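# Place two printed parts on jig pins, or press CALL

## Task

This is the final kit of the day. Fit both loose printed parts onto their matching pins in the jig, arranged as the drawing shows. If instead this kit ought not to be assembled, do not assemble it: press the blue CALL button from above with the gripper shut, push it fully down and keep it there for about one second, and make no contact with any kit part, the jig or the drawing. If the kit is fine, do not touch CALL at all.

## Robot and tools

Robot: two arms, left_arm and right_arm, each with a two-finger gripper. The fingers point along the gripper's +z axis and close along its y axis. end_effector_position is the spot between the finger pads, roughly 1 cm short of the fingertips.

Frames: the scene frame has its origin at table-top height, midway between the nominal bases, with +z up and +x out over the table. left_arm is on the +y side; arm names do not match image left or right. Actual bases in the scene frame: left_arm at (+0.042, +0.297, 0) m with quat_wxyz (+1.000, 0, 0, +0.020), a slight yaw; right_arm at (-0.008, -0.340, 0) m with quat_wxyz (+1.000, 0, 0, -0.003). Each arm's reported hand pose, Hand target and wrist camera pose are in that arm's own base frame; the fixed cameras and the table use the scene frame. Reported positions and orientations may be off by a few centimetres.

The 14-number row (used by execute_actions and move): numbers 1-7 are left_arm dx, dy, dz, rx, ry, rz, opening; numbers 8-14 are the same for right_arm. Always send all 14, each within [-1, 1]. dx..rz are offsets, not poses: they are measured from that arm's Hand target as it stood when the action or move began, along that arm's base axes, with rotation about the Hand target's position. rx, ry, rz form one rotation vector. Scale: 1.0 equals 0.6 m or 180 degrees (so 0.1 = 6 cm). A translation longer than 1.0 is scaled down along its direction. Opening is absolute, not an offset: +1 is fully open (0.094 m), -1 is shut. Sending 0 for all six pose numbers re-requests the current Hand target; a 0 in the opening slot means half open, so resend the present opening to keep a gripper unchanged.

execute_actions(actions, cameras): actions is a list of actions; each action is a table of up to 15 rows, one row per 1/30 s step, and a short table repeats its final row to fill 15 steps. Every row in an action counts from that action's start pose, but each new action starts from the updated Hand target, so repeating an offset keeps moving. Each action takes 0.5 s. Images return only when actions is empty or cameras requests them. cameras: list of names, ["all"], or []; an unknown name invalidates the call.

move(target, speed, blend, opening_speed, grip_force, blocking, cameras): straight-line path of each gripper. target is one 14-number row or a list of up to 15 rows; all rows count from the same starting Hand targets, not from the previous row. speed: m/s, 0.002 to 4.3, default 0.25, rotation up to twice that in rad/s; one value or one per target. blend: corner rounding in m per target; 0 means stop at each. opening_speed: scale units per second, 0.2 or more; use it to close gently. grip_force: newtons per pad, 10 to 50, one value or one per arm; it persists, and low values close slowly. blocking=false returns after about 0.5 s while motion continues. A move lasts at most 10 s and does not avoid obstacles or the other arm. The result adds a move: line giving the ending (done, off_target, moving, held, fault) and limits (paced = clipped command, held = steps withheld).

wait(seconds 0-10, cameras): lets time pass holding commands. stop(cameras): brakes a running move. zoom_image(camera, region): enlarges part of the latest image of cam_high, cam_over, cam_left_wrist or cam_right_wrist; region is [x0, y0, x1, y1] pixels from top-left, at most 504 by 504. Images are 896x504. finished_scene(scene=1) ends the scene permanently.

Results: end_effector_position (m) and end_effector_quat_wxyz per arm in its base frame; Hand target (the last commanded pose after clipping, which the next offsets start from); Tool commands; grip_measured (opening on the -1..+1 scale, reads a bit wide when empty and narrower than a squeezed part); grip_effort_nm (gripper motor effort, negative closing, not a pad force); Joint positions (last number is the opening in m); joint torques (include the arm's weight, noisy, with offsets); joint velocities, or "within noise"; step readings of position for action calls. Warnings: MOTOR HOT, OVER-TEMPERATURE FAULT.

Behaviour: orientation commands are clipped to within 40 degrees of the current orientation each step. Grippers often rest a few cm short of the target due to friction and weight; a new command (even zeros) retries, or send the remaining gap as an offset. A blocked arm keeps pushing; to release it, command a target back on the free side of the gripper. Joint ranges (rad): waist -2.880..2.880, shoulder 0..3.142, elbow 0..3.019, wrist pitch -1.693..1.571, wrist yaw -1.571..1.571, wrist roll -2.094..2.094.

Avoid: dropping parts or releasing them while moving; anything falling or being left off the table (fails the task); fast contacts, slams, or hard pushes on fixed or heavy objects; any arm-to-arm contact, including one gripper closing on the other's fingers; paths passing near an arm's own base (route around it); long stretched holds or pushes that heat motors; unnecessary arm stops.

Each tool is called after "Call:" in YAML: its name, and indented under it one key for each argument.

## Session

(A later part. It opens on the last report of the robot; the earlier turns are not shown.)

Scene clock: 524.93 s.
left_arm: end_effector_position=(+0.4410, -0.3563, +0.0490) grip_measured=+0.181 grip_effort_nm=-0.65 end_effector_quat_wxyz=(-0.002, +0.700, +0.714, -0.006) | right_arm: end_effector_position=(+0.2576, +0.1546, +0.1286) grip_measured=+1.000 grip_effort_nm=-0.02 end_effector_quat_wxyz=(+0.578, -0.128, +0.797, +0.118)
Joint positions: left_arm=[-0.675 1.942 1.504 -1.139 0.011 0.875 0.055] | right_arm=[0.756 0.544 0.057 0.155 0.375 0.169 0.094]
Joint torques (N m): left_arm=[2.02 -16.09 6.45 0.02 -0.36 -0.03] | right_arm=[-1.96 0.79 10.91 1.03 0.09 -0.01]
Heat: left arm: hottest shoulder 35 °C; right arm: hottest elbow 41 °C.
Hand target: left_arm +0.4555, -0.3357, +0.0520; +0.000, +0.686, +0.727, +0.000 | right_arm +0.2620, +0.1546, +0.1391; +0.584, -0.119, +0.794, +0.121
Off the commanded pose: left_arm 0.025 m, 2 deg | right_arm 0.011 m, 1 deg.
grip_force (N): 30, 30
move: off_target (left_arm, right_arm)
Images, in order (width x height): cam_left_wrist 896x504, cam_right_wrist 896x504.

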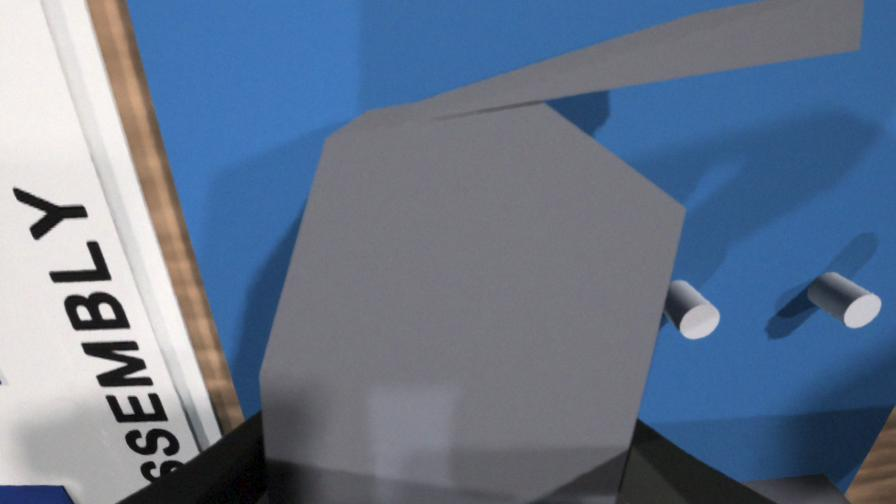

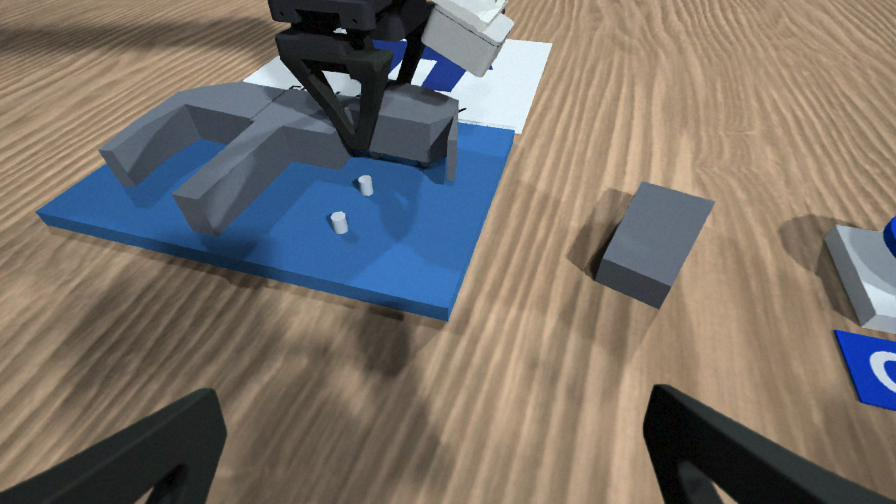

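Call:
wait:
  seconds: 0.1
  cameras: ["all"]

Call:
zoom_image:
  camera: "cam_high"
  region: [400, 220, 540, 320]

Call:
zoom_image:
  camera: "cam_right_wrist"
  region: [320, 80, 480, 180]

Scene clock: 542.40 s.
left_arm: end_effector_position=(+0.4410, -0.3563, +0.0490) grip_measured=+0.181 grip_effort_nm=-0.65 end_effector_quat_wxyz=(-0.002, +0.700, +0.714, -0.006) | right_arm: end_effector_position=(+0.2576, +0.1546, +0.1286) grip_measured=+1.000 grip_effort_nm=-0.02 end_effector_quat_wxyz=(+0.578, -0.128, +0.797, +0.118)
Joint positions: left_arm=[-0.675 1.942 1.504 -1.139 0.011 0.875 0.055] | right_arm=[0.756 0.544 0.057 0.155 0.375 0.169 0.094]
Joint torques (N m): left_arm=[2.37 -16.26 6.52 0.23 -0.36 -0.03] | right_arm=[-1.9 0.79 10.89 1.03 0.09 -0.01]
Heat: left arm: hottest shoulder 35 °C; right arm: hottest elbow 42 °C.
Hand target: left_arm +0.4555, -0.3357, +0.0520; +0.000, +0.686, +0.727, +0.000 | right_arm +0.2620, +0.1546, +0.1391; +0.584, -0.119, +0.794, +0.121
Tool commands: left_gripper/opening=+0.02 right_gripper/opening=+1.0
Off the commanded pose: left_arm 0.025 m, 2 deg | right_arm 0.011 m, 1 deg.
grip_force (N): 30, 30
wait: 0.10 s; at rest from the start

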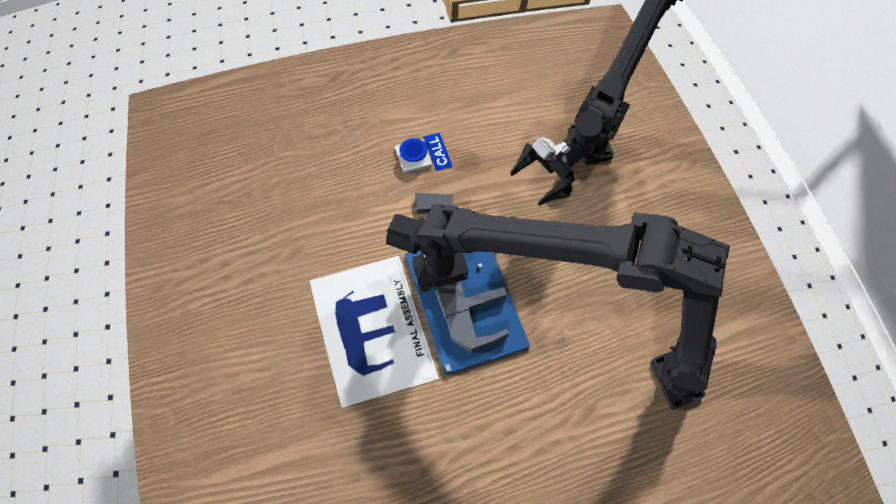

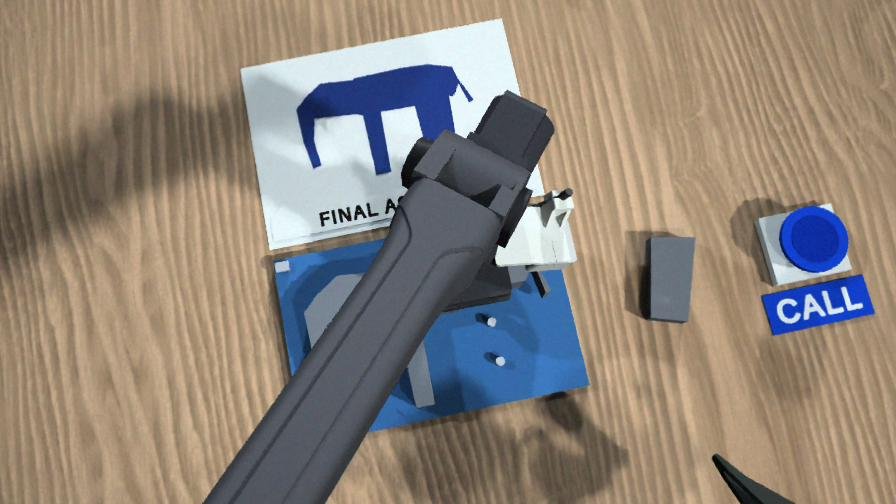

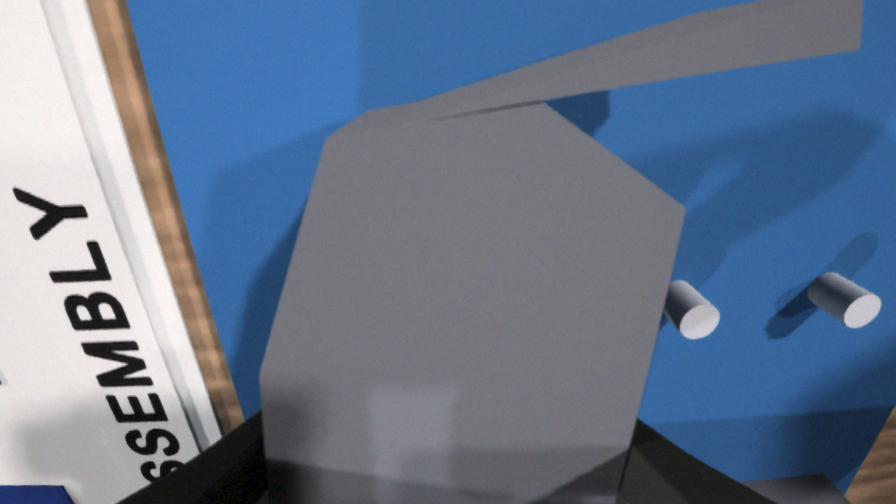

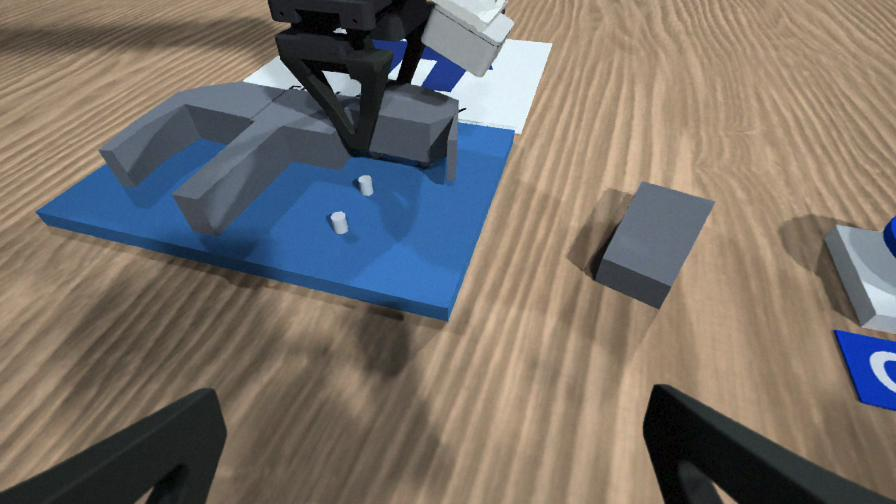

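Scaled by 3.600 from the camera's 896x504 image, which has a finer 1280x720 frame.

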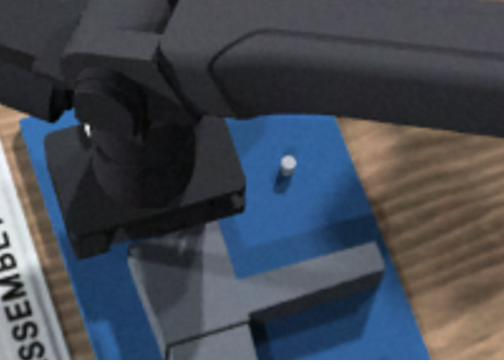

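Scaled by 3.150 from the camera's 896x504 image, which has a finer 1280x720 frame.

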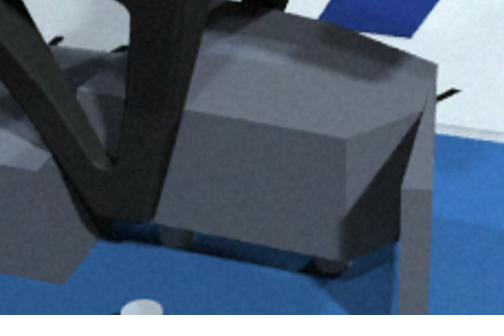

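Call:
move:
  target:
    - [0,-0.055,0.033,0,0,0,0.02,0,0,0,0,0,0,1]
    - [0,-0.014,0.03,0,0,0,0.02,0,0,0,0,0,0,1]
    - [0,-0.014,0.003,0,0,0,0.02,0,0,0,0,0,0,1]
  cameras: ["cam_left_wrist","cam_right_wrist"]
  speed: 0.1

Call:
zoom_image:
  camera: "cam_right_wrist"
  region: [320, 80, 480, 180]

Scene clock: 560.37 s.
left_arm: end_effector_position=(+0.4441, -0.3533, +0.0544) grip_measured=+0.181 grip_effort_nm=-0.65 end_effector_quat_wxyz=(-0.006, +0.688, +0.726, -0.004) | right_arm: end_effector_position=(+0.2576, +0.1546, +0.1286) grip_measured=+1.000 grip_effort_nm=-0.02 end_effector_quat_wxyz=(+0.578, -0.128, +0.797, +0.118)
Joint positions: left_arm=[-0.669 1.942 1.519 -1.162 0.007 0.848 0.055] | right_arm=[0.756 0.544 0.057 0.155 0.375 0.169 0.094]
Joint torques (N m): left_arm=[1.2 -15.03 7.04 -0.1 -0.2 0.08] | right_arm=[-2.02 0.73 10.91 1.02 0.08 -0.01]
Heat: left arm: hottest shoulder 35 °C; right arm: hottest elbow 42 °C.
Hand target: left_arm +0.4555, -0.3441, +0.0538; +0.000, +0.686, +0.727, +0.000 | right_arm +0.2620, +0.1546, +0.1391; +0.584, -0.119, +0.794, +0.121
Off the commanded pose: left_arm 0.015 m, 1 deg | right_arm 0.011 m, 1 deg.
grip_force (N): 30, 30
move: off_target (left_arm, right_arm)
Images, in order (width x height): cam_left_wrist 896x504, cam_right_wrist 896x504.

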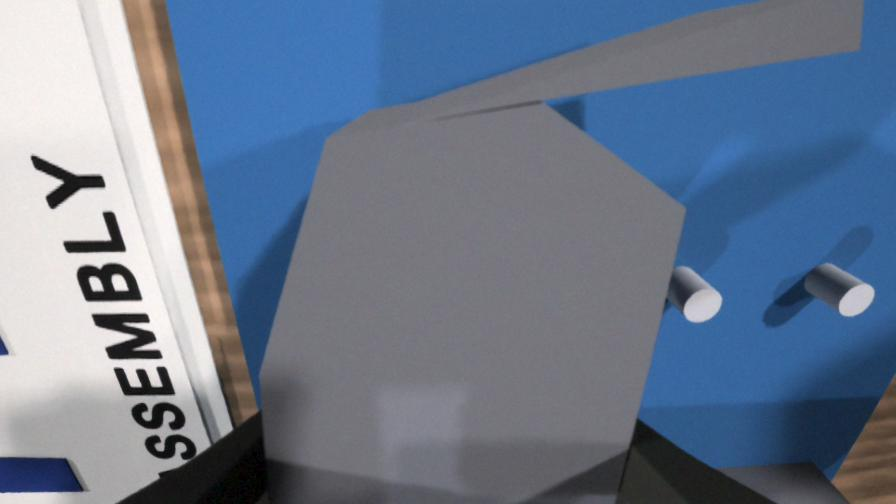

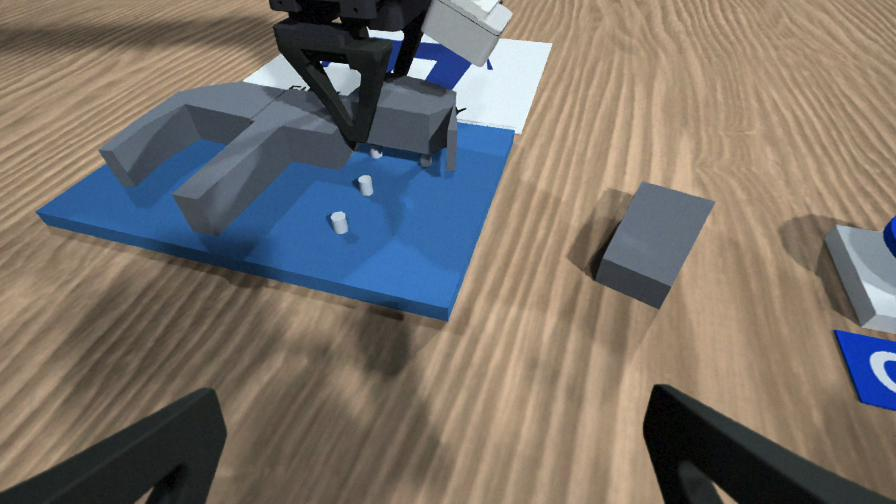

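Scaled by 3.150 from the camera's 896x504 image, which has a finer 1280x720 frame.

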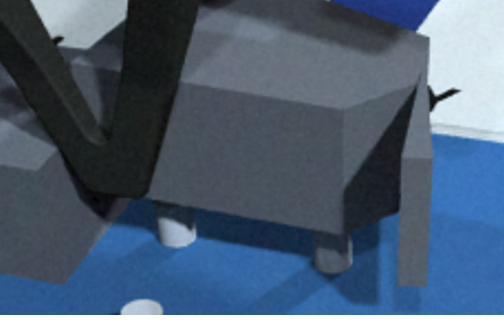

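Call:
wait:
  seconds: 0.1
  cameras: ["cam_over","cam_high"]

Call:
zoom_image:
  camera: "cam_over"
  region: [400, 220, 600, 380]

Call:
zoom_image:
  camera: "cam_high"
  region: [390, 230, 530, 330]

Scene clock: 635.00 s.
left_arm: end_effector_position=(+0.4441, -0.3533, +0.0544) grip_measured=+0.181 grip_effort_nm=-0.65 end_effector_quat_wxyz=(-0.006, +0.688, +0.726, -0.004) | right_arm: end_effector_position=(+0.2576, +0.1546, +0.1286) grip_measured=+1.000 grip_effort_nm=-0.03 end_effector_quat_wxyz=(+0.578, -0.128, +0.797, +0.118)
Joint positions: left_arm=[-0.669 1.942 1.519 -1.162 0.007 0.848 0.055] | right_arm=[0.756 0.544 0.057 0.155 0.375 0.169 0.094]
Joint torques (N m): left_arm=[1.85 -15.62 6.76 0.31 -0.11 0.11] | right_arm=[-1.96 0.73 10.92 1.05 0.09 -0.01]
Heat: left arm: hottest shoulder 35 °C; right arm: hottest elbow 42 °C.
Hand target: left_arm +0.4555, -0.3441, +0.0538; +0.000, +0.686, +0.727, +0.000 | right_arm +0.2620, +0.1546, +0.1391; +0.584, -0.119, +0.794, +0.121
Tool commands: left_gripper/opening=+0.02 right_gripper/opening=+1.0
Off the commanded pose: left_arm 0.015 m, 1 deg | right_arm 0.011 m, 1 deg.
grip_force (N): 30, 30
wait: 0.10 s; at rest from the start
Images, in order (width x height): cam_high 896x504, cam_over 896x504.

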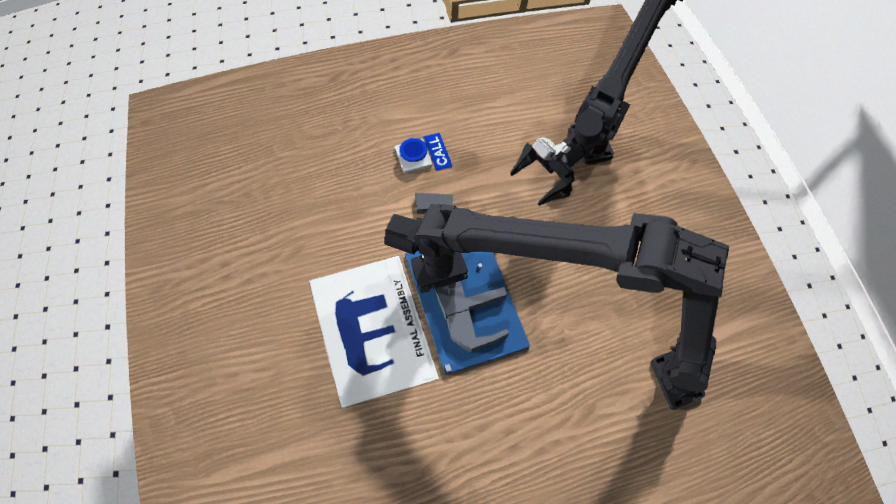

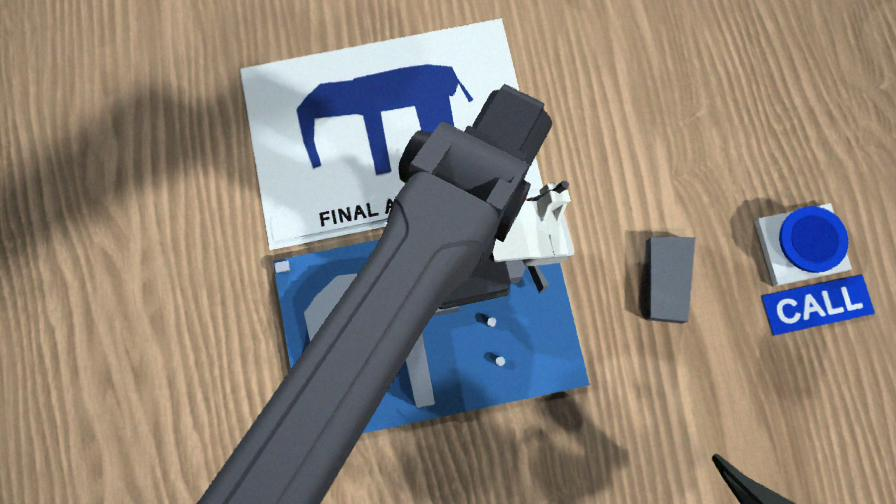

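Scaled by 2.520 from the camera's 896x504 image, which has a finer 1280x720 frame.

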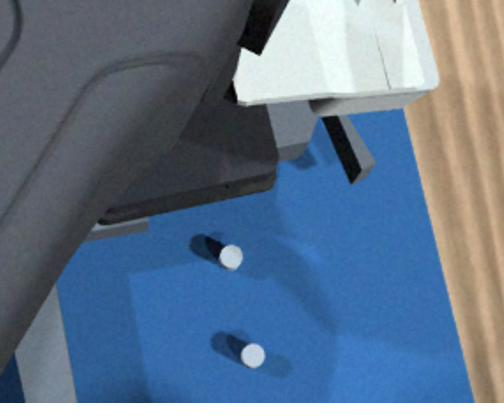

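Scaled by 3.600 from the camera's 896x504 image, which has a finer 1280x720 frame.

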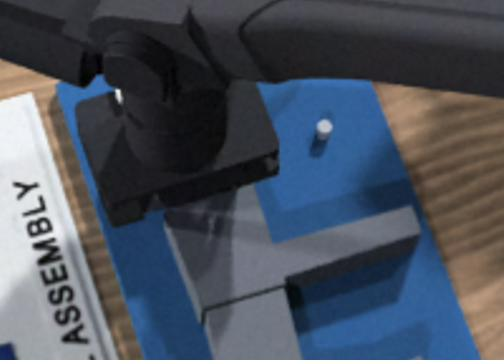

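Call:
move:
  target:
    - [0,-0.03,0.03,0,0,0.022,0.02,0,0,0,0,0,0,1]
    - [-0.0375,0.012,0.02,0,0,0.022,0.02,0,0,0,0,0,0,1]
  cameras: ["all"]
  speed: 0.1

Call:
zoom_image:
  camera: "cam_over"
  region: [400, 220, 600, 380]

Call:
zoom_image:
  camera: "cam_right_wrist"
  region: [320, 80, 480, 180]

Scene clock: 671.80 s.
left_arm: end_effector_position=(+0.4338, -0.3479, +0.0614) grip_measured=+0.180 grip_effort_nm=-0.65 end_effector_quat_wxyz=(+0.005, +0.662, +0.749, -0.007) | right_arm: end_effector_position=(+0.2576, +0.1546, +0.1286) grip_measured=+1.000 grip_effort_nm=-0.02 end_effector_quat_wxyz=(+0.578, -0.128, +0.797, +0.118)
Joint positions: left_arm=[-0.671 1.894 1.466 -1.134 0.015 0.777 0.055] | right_arm=[0.756 0.544 0.057 0.155 0.375 0.169 0.094]
Joint torques (N m): left_arm=[0.38 -15.91 6.02 -0.44 -0.55 -0.03] | right_arm=[-2.02 0.79 10.91 1.03 0.09 -0.02]
Heat: left arm: hottest shoulder 35 °C; right arm: hottest elbow 43 °C.
Hand target: left_arm +0.4330, -0.3369, +0.0658; +0.000, +0.661, +0.751, +0.000 | right_arm +0.2620, +0.1546, +0.1391; +0.584, -0.119, +0.794, +0.121
Off the commanded pose: left_arm 0.012 m, 1 deg | right_arm 0.011 m, 1 deg.
grip_force (N): 30, 30
move: off_target (left_arm, right_arm)

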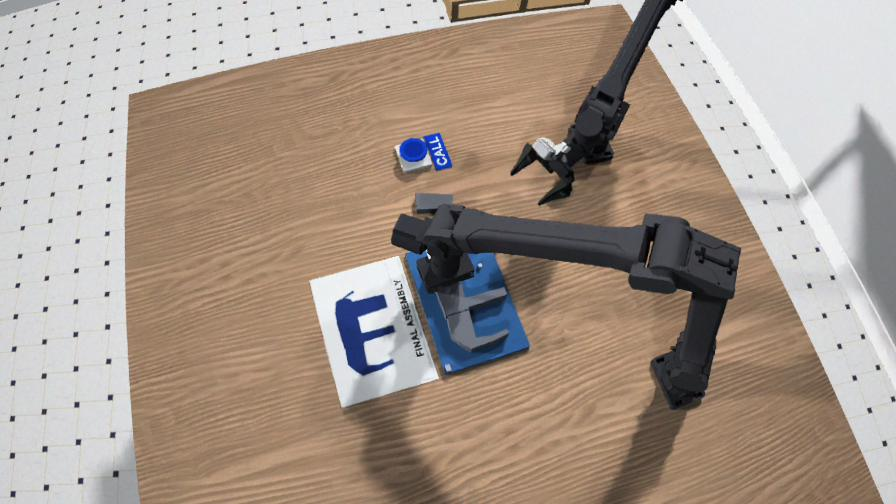

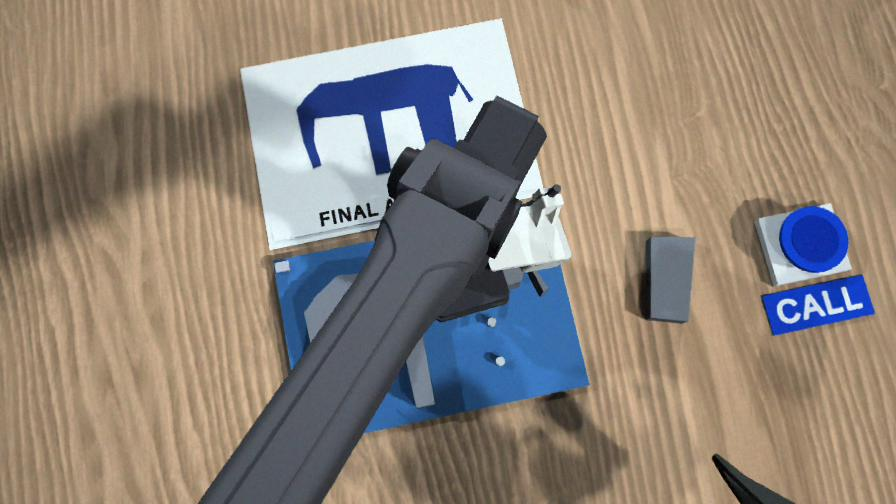

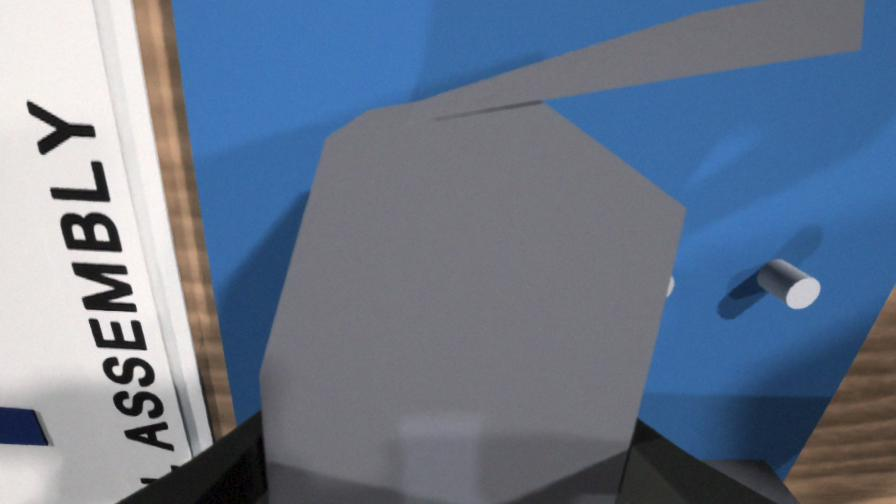

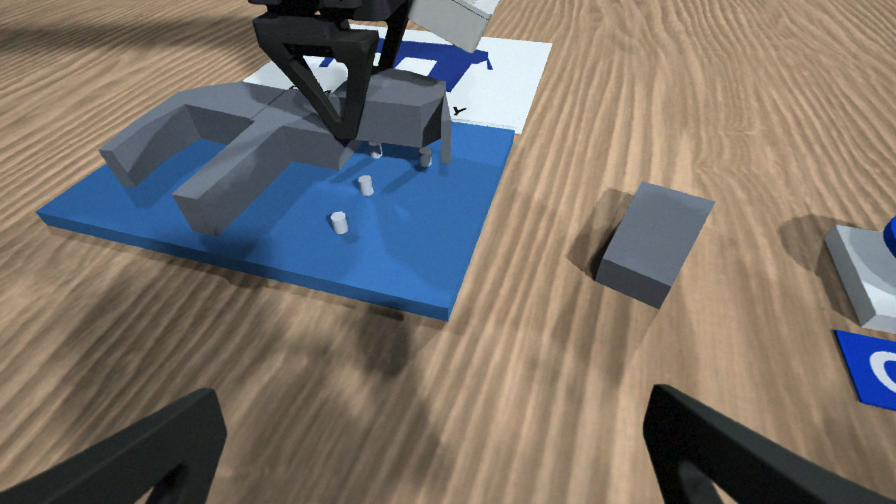

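Scaled by 2.520 from the camera's 896x504 image, which has a finer 1280x720 frame.

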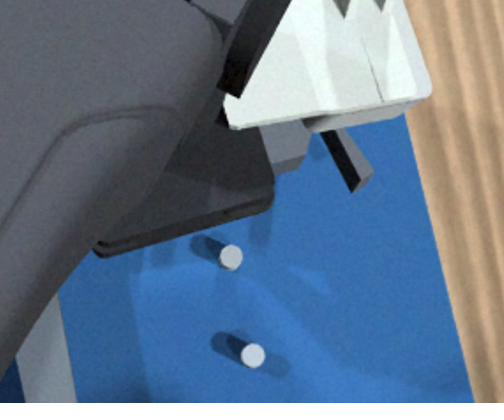

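Scaled by 3.150 from the camera's 896x504 image, which has a finer 1280x720 frame.

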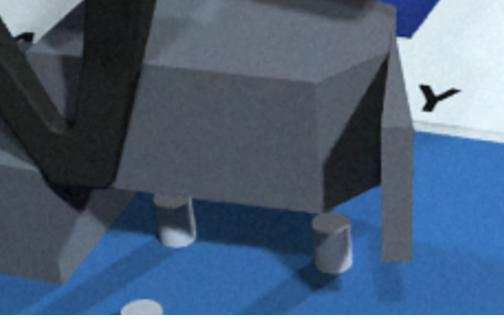

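Call:
zoom_image:
  camera: "cam_over"
  region: [480, 250, 560, 310]

Scaled by 6.300 from the camera's 896x504 image, which has a finer 1280x720 frame.

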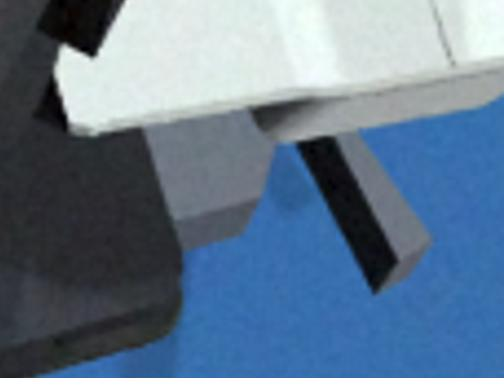

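Call:
move:
  target:
    - [-0.04,-0.03,0.01,0,0,0,0.02,0,0,0,0,0,0,1]
    - [-0.022,0.004,-0.004,0,0,0,0.02,0,0,0,0,0,0,1]
  cameras: ["cam_over","cam_left_wrist","cam_right_wrist"]
  speed: 0.1

Call:
zoom_image:
  camera: "cam_over"
  region: [430, 250, 560, 350]

Call:
zoom_image:
  camera: "cam_right_wrist"
  region: [320, 80, 480, 180]

Scene clock: 694.07 s.
left_arm: end_effector_position=(+0.4293, -0.3483, +0.0603) grip_measured=+0.180 grip_effort_nm=-0.65 end_effector_quat_wxyz=(+0.016, +0.664, +0.747, +0.004) | right_arm: end_effector_position=(+0.2576, +0.1546, +0.1286) grip_measured=+1.000 grip_effort_nm=-0.02 end_effector_quat_wxyz=(+0.578, -0.128, +0.797, +0.118)
Joint positions: left_arm=[-0.683 1.874 1.432 -1.097 -0.007 0.771 0.055] | right_arm=[0.756 0.544 0.057 0.155 0.375 0.169 0.094]
Joint torques (N m): left_arm=[0.32 -16.62 5.37 -0.98 0.07 0.03] | right_arm=[-2.02 0.73 10.92 1.06 0.09 -0.01]
Heat: left arm: hottest shoulder 36 °C; right arm: hottest elbow 43 °C.
Hand target: left_arm +0.4198, -0.3345, +0.0634; +0.000, +0.661, +0.751, +0.000 | right_arm +0.2620, +0.1546, +0.1391; +0.584, -0.119, +0.794, +0.121
Off the commanded pose: left_arm 0.017 m, 2 deg | right_arm 0.011 m, 1 deg.
grip_force (N): 30, 30
move: off_target (left_arm, right_arm)
Images, in order (width x height): cam_over 896x504, cam_left_wrist 896x504, cam_right_wrist 896x504.

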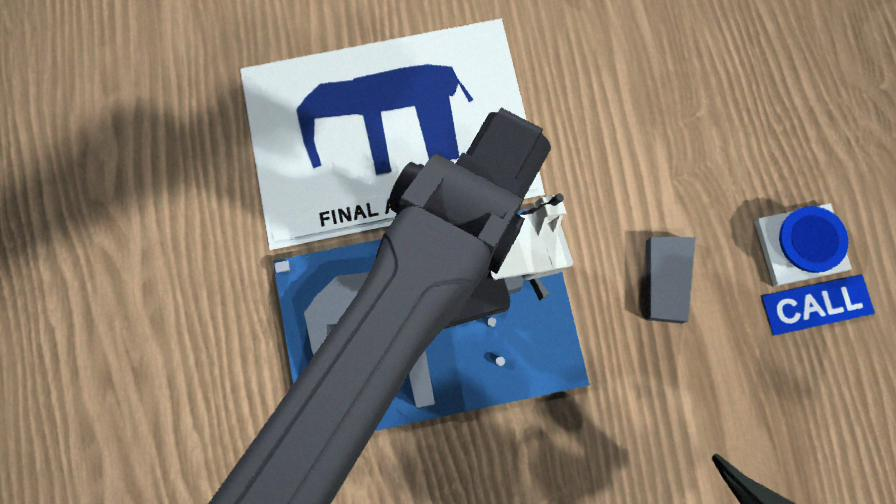

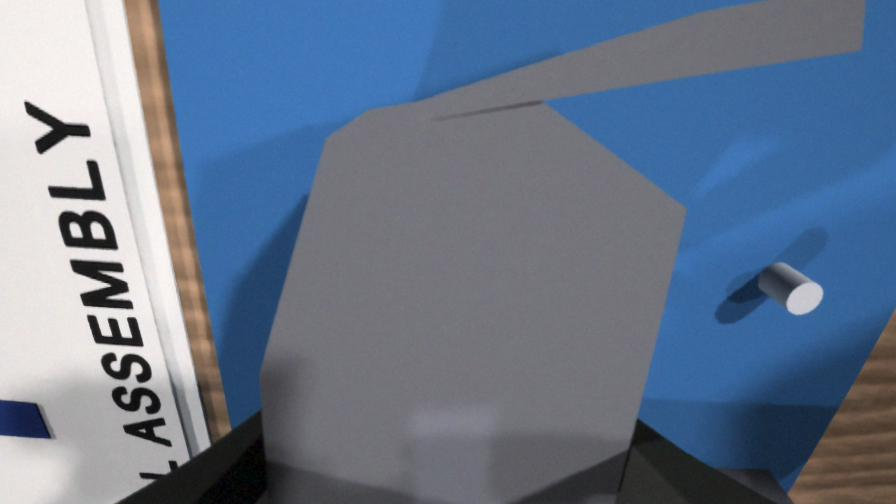

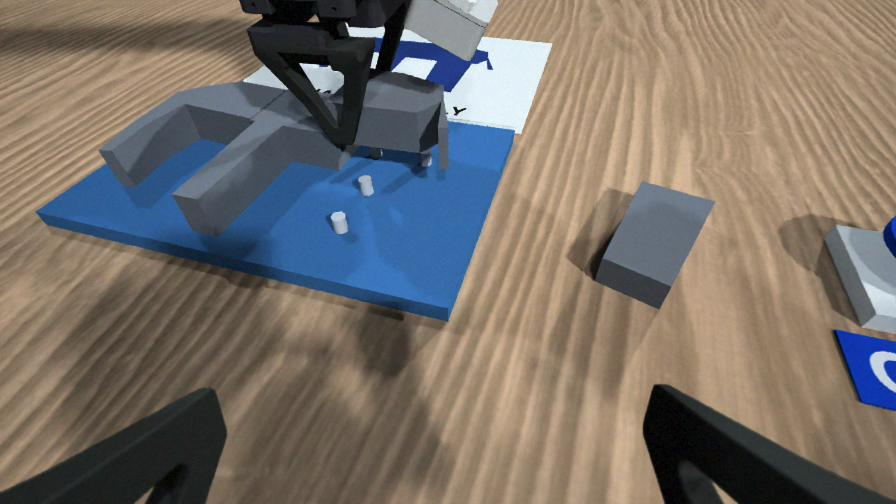

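Scaled by 3.877 from the camera's 896x504 image, which has a finer 1280x720 frame.

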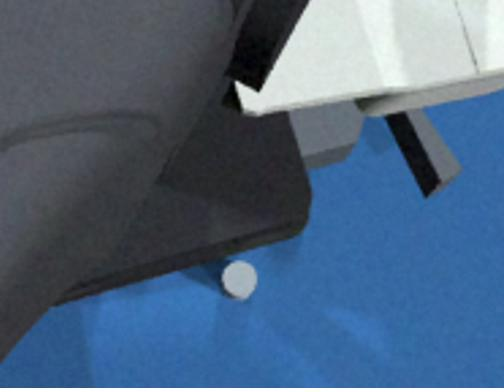

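Scaled by 3.150 from the camera's 896x504 image, which has a finer 1280x720 frame.

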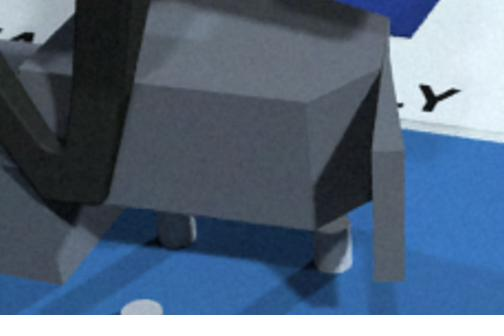

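Call:
move:
  target: [-0.016,0.004,-0.002,0,0.0095,0,0.02,0,0,0,0,0,0,1]
  cameras: ["cam_over","cam_left_wrist","cam_right_wrist"]
  speed: 0.1

Call:
zoom_image:
  camera: "cam_over"
  region: [430, 250, 560, 350]

Call:
zoom_image:
  camera: "cam_right_wrist"
  region: [320, 80, 480, 180]

Scene clock: 705.67 s.
left_arm: end_effector_position=(+0.4285, -0.3482, +0.0598) grip_measured=+0.180 grip_effort_nm=-0.65 end_effector_quat_wxyz=(+0.015, +0.665, +0.747, -0.002) | right_arm: end_effector_position=(+0.2576, +0.1546, +0.1286) grip_measured=+1.000 grip_effort_nm=-0.02 end_effector_quat_wxyz=(+0.578, -0.128, +0.797, +0.118)
Joint positions: left_arm=[-0.68 1.874 1.43 -1.097 0.005 0.776 0.055] | right_arm=[0.756 0.544 0.057 0.155 0.375 0.169 0.094]
Joint torques (N m): left_arm=[0.56 -17.2 4.38 -1.8 0.32 -0.05] | right_arm=[-2.02 0.73 10.91 1.03 0.08 -0.01]
Heat: left arm: hottest shoulder 35 °C; right arm: hottest elbow 43 °C.
Hand target: left_arm +0.4102, -0.3321, +0.0622; -0.012, +0.661, +0.751, -0.010 | right_arm +0.2620, +0.1546, +0.1391; +0.584, -0.119, +0.794, +0.121
Off the commanded pose: left_arm 0.025 m, 3 deg | right_arm 0.011 m, 1 deg.
grip_force (N): 30, 30
move: off_target (left_arm, right_arm)
Images, in order (width x height): cam_over 896x504, cam_left_wrist 896x504, cam_right_wrist 896x504.

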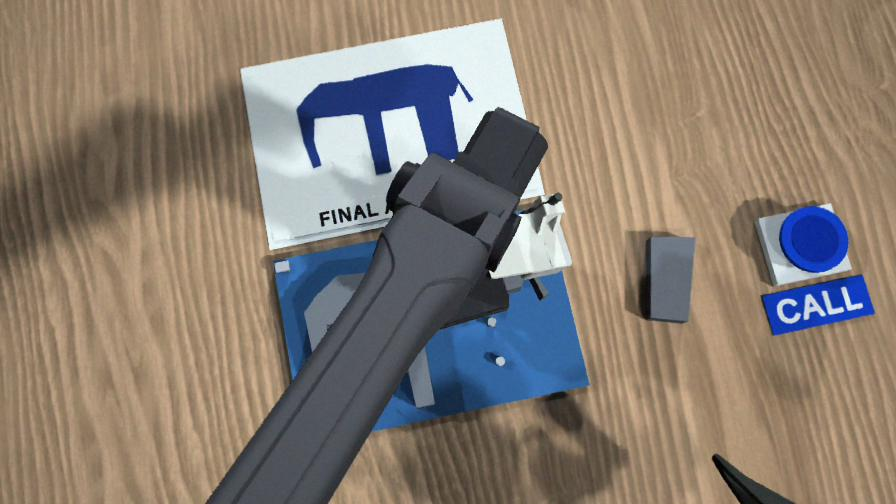

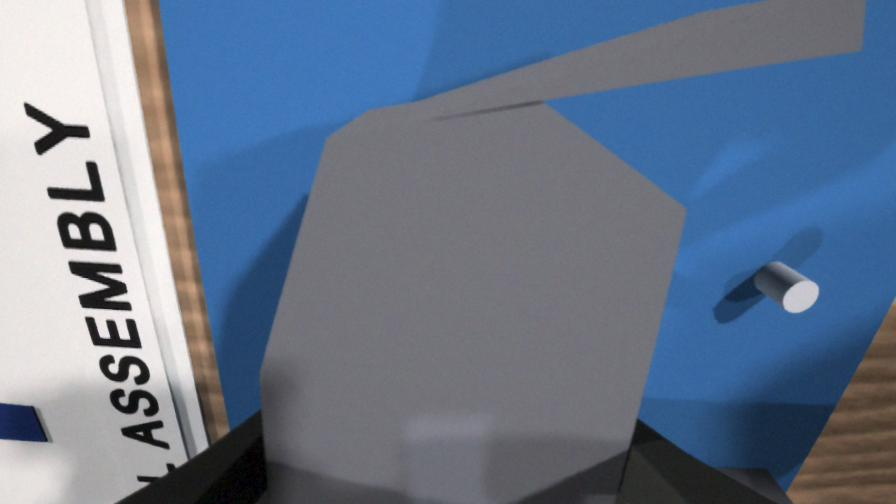

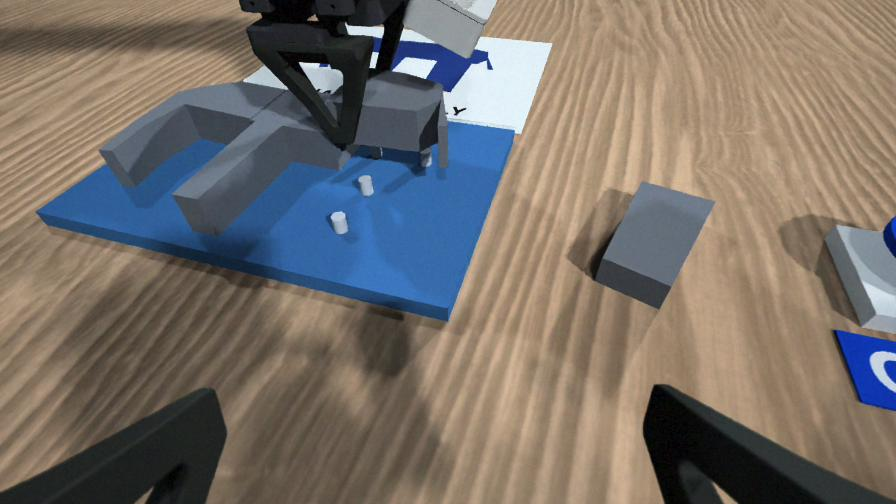

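Scaled by 3.877 from the camera's 896x504 image, which has a finer 1280x720 frame.

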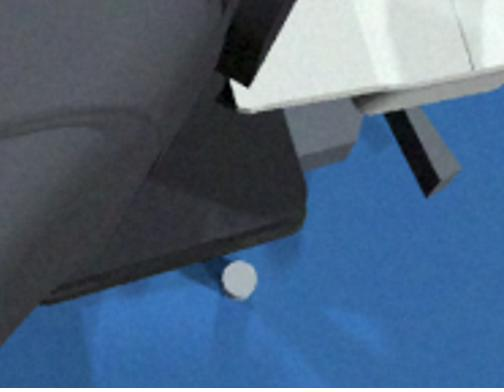

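Scaled by 3.150 from the camera's 896x504 image, which has a finer 1280x720 frame.

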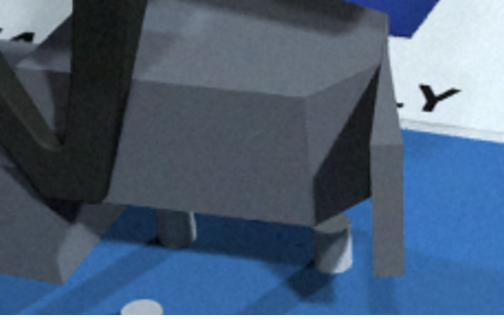

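Call:
move:
  target:
    - [-0.06,-0.05,0.05,0,0,0,0.02,0,0,0,0,0,0,1]
    - [0.037,0.002,0,0,0,0,0.02,0,0,0,0,0,0,1]
  cameras: ["cam_over","cam_left_wrist","cam_right_wrist"]
  speed: 0.1

Call:
zoom_image:
  camera: "cam_over"
  region: [430, 250, 560, 350]

Call:
zoom_image:
  camera: "cam_right_wrist"
  region: [320, 80, 480, 180]

Scene clock: 719.90 s.
left_arm: end_effector_position=(+0.4170, -0.3229, +0.0682) grip_measured=+0.180 grip_effort_nm=-0.65 end_effector_quat_wxyz=(-0.020, +0.656, +0.754, -0.008) | right_arm: end_effector_position=(+0.2576, +0.1546, +0.1286) grip_measured=+1.000 grip_effort_nm=-0.02 end_effector_quat_wxyz=(+0.578, -0.128, +0.797, +0.118)
Joint positions: left_arm=[-0.654 1.848 1.415 -1.178 0.013 0.779 0.055] | right_arm=[0.756 0.544 0.057 0.155 0.375 0.169 0.094]
Joint torques (N m): left_arm=[0.85 -10.52 9.68 0.34 -0.05 0.13] | right_arm=[-2.02 0.79 10.91 1.02 0.09 -0.01]
Heat: left arm: hottest shoulder 34 °C; right arm: hottest elbow 43 °C.
Hand target: left_arm +0.4324, -0.3309, +0.0622; -0.012, +0.661, +0.751, -0.010 | right_arm +0.2620, +0.1546, +0.1391; +0.584, -0.119, +0.794, +0.121
Off the commanded pose: left_arm 0.018 m, 1 deg | right_arm 0.011 m, 1 deg.
grip_force (N): 30, 30
move: off_target (left_arm, right_arm)
Images, in order (width x height): cam_over 896x504, cam_left_wrist 896x504, cam_right_wrist 896x504.

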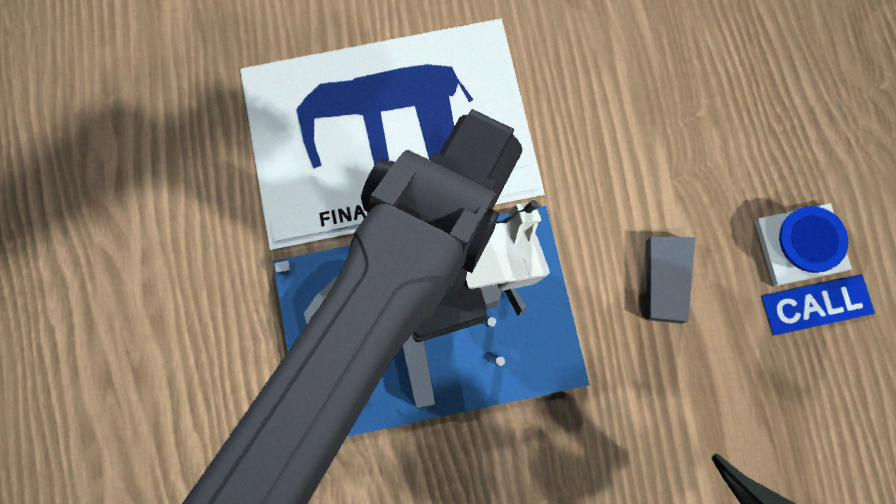

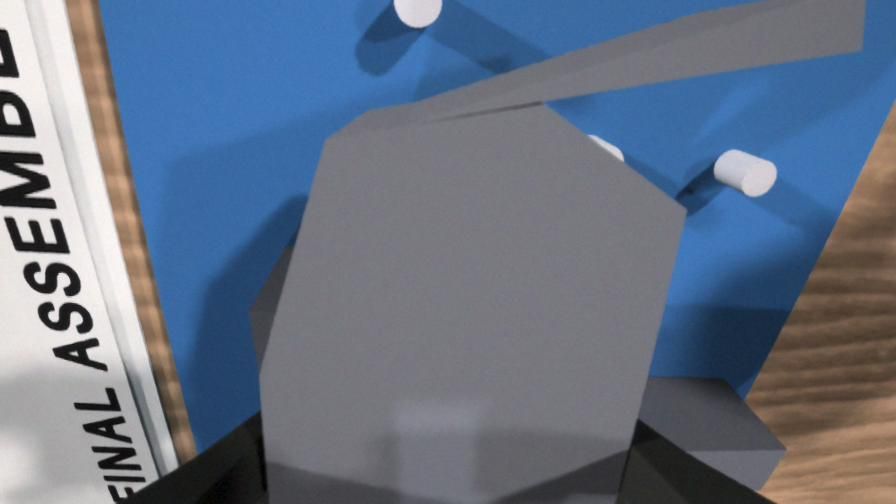

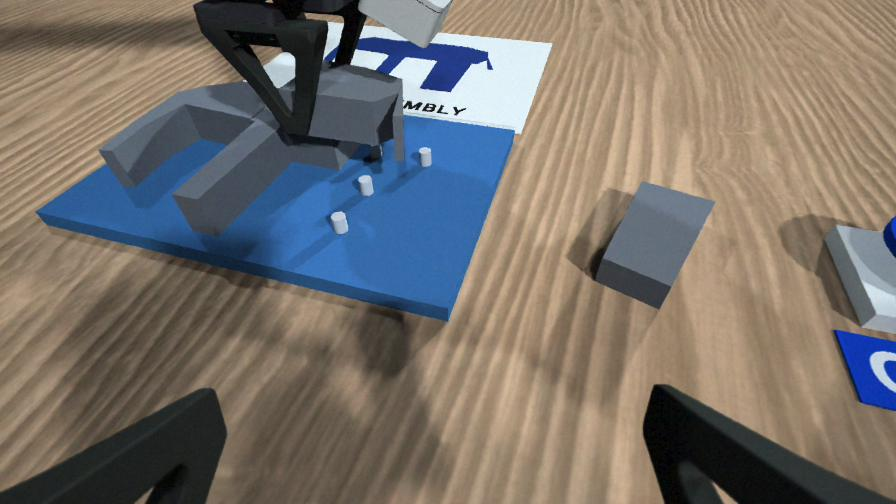

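Scaled by 3.877 from the camera's 896x504 image, which has a finer 1280x720 frame.

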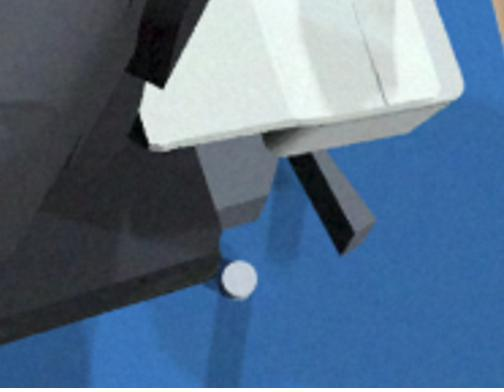

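Scaled by 3.150 from the camera's 896x504 image, which has a finer 1280x720 frame.

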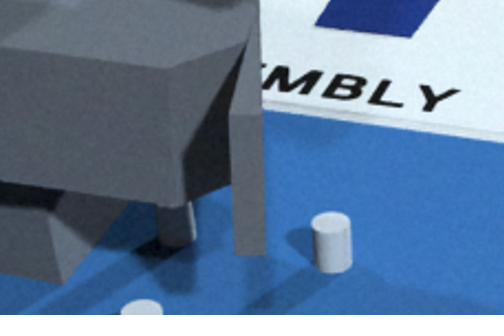

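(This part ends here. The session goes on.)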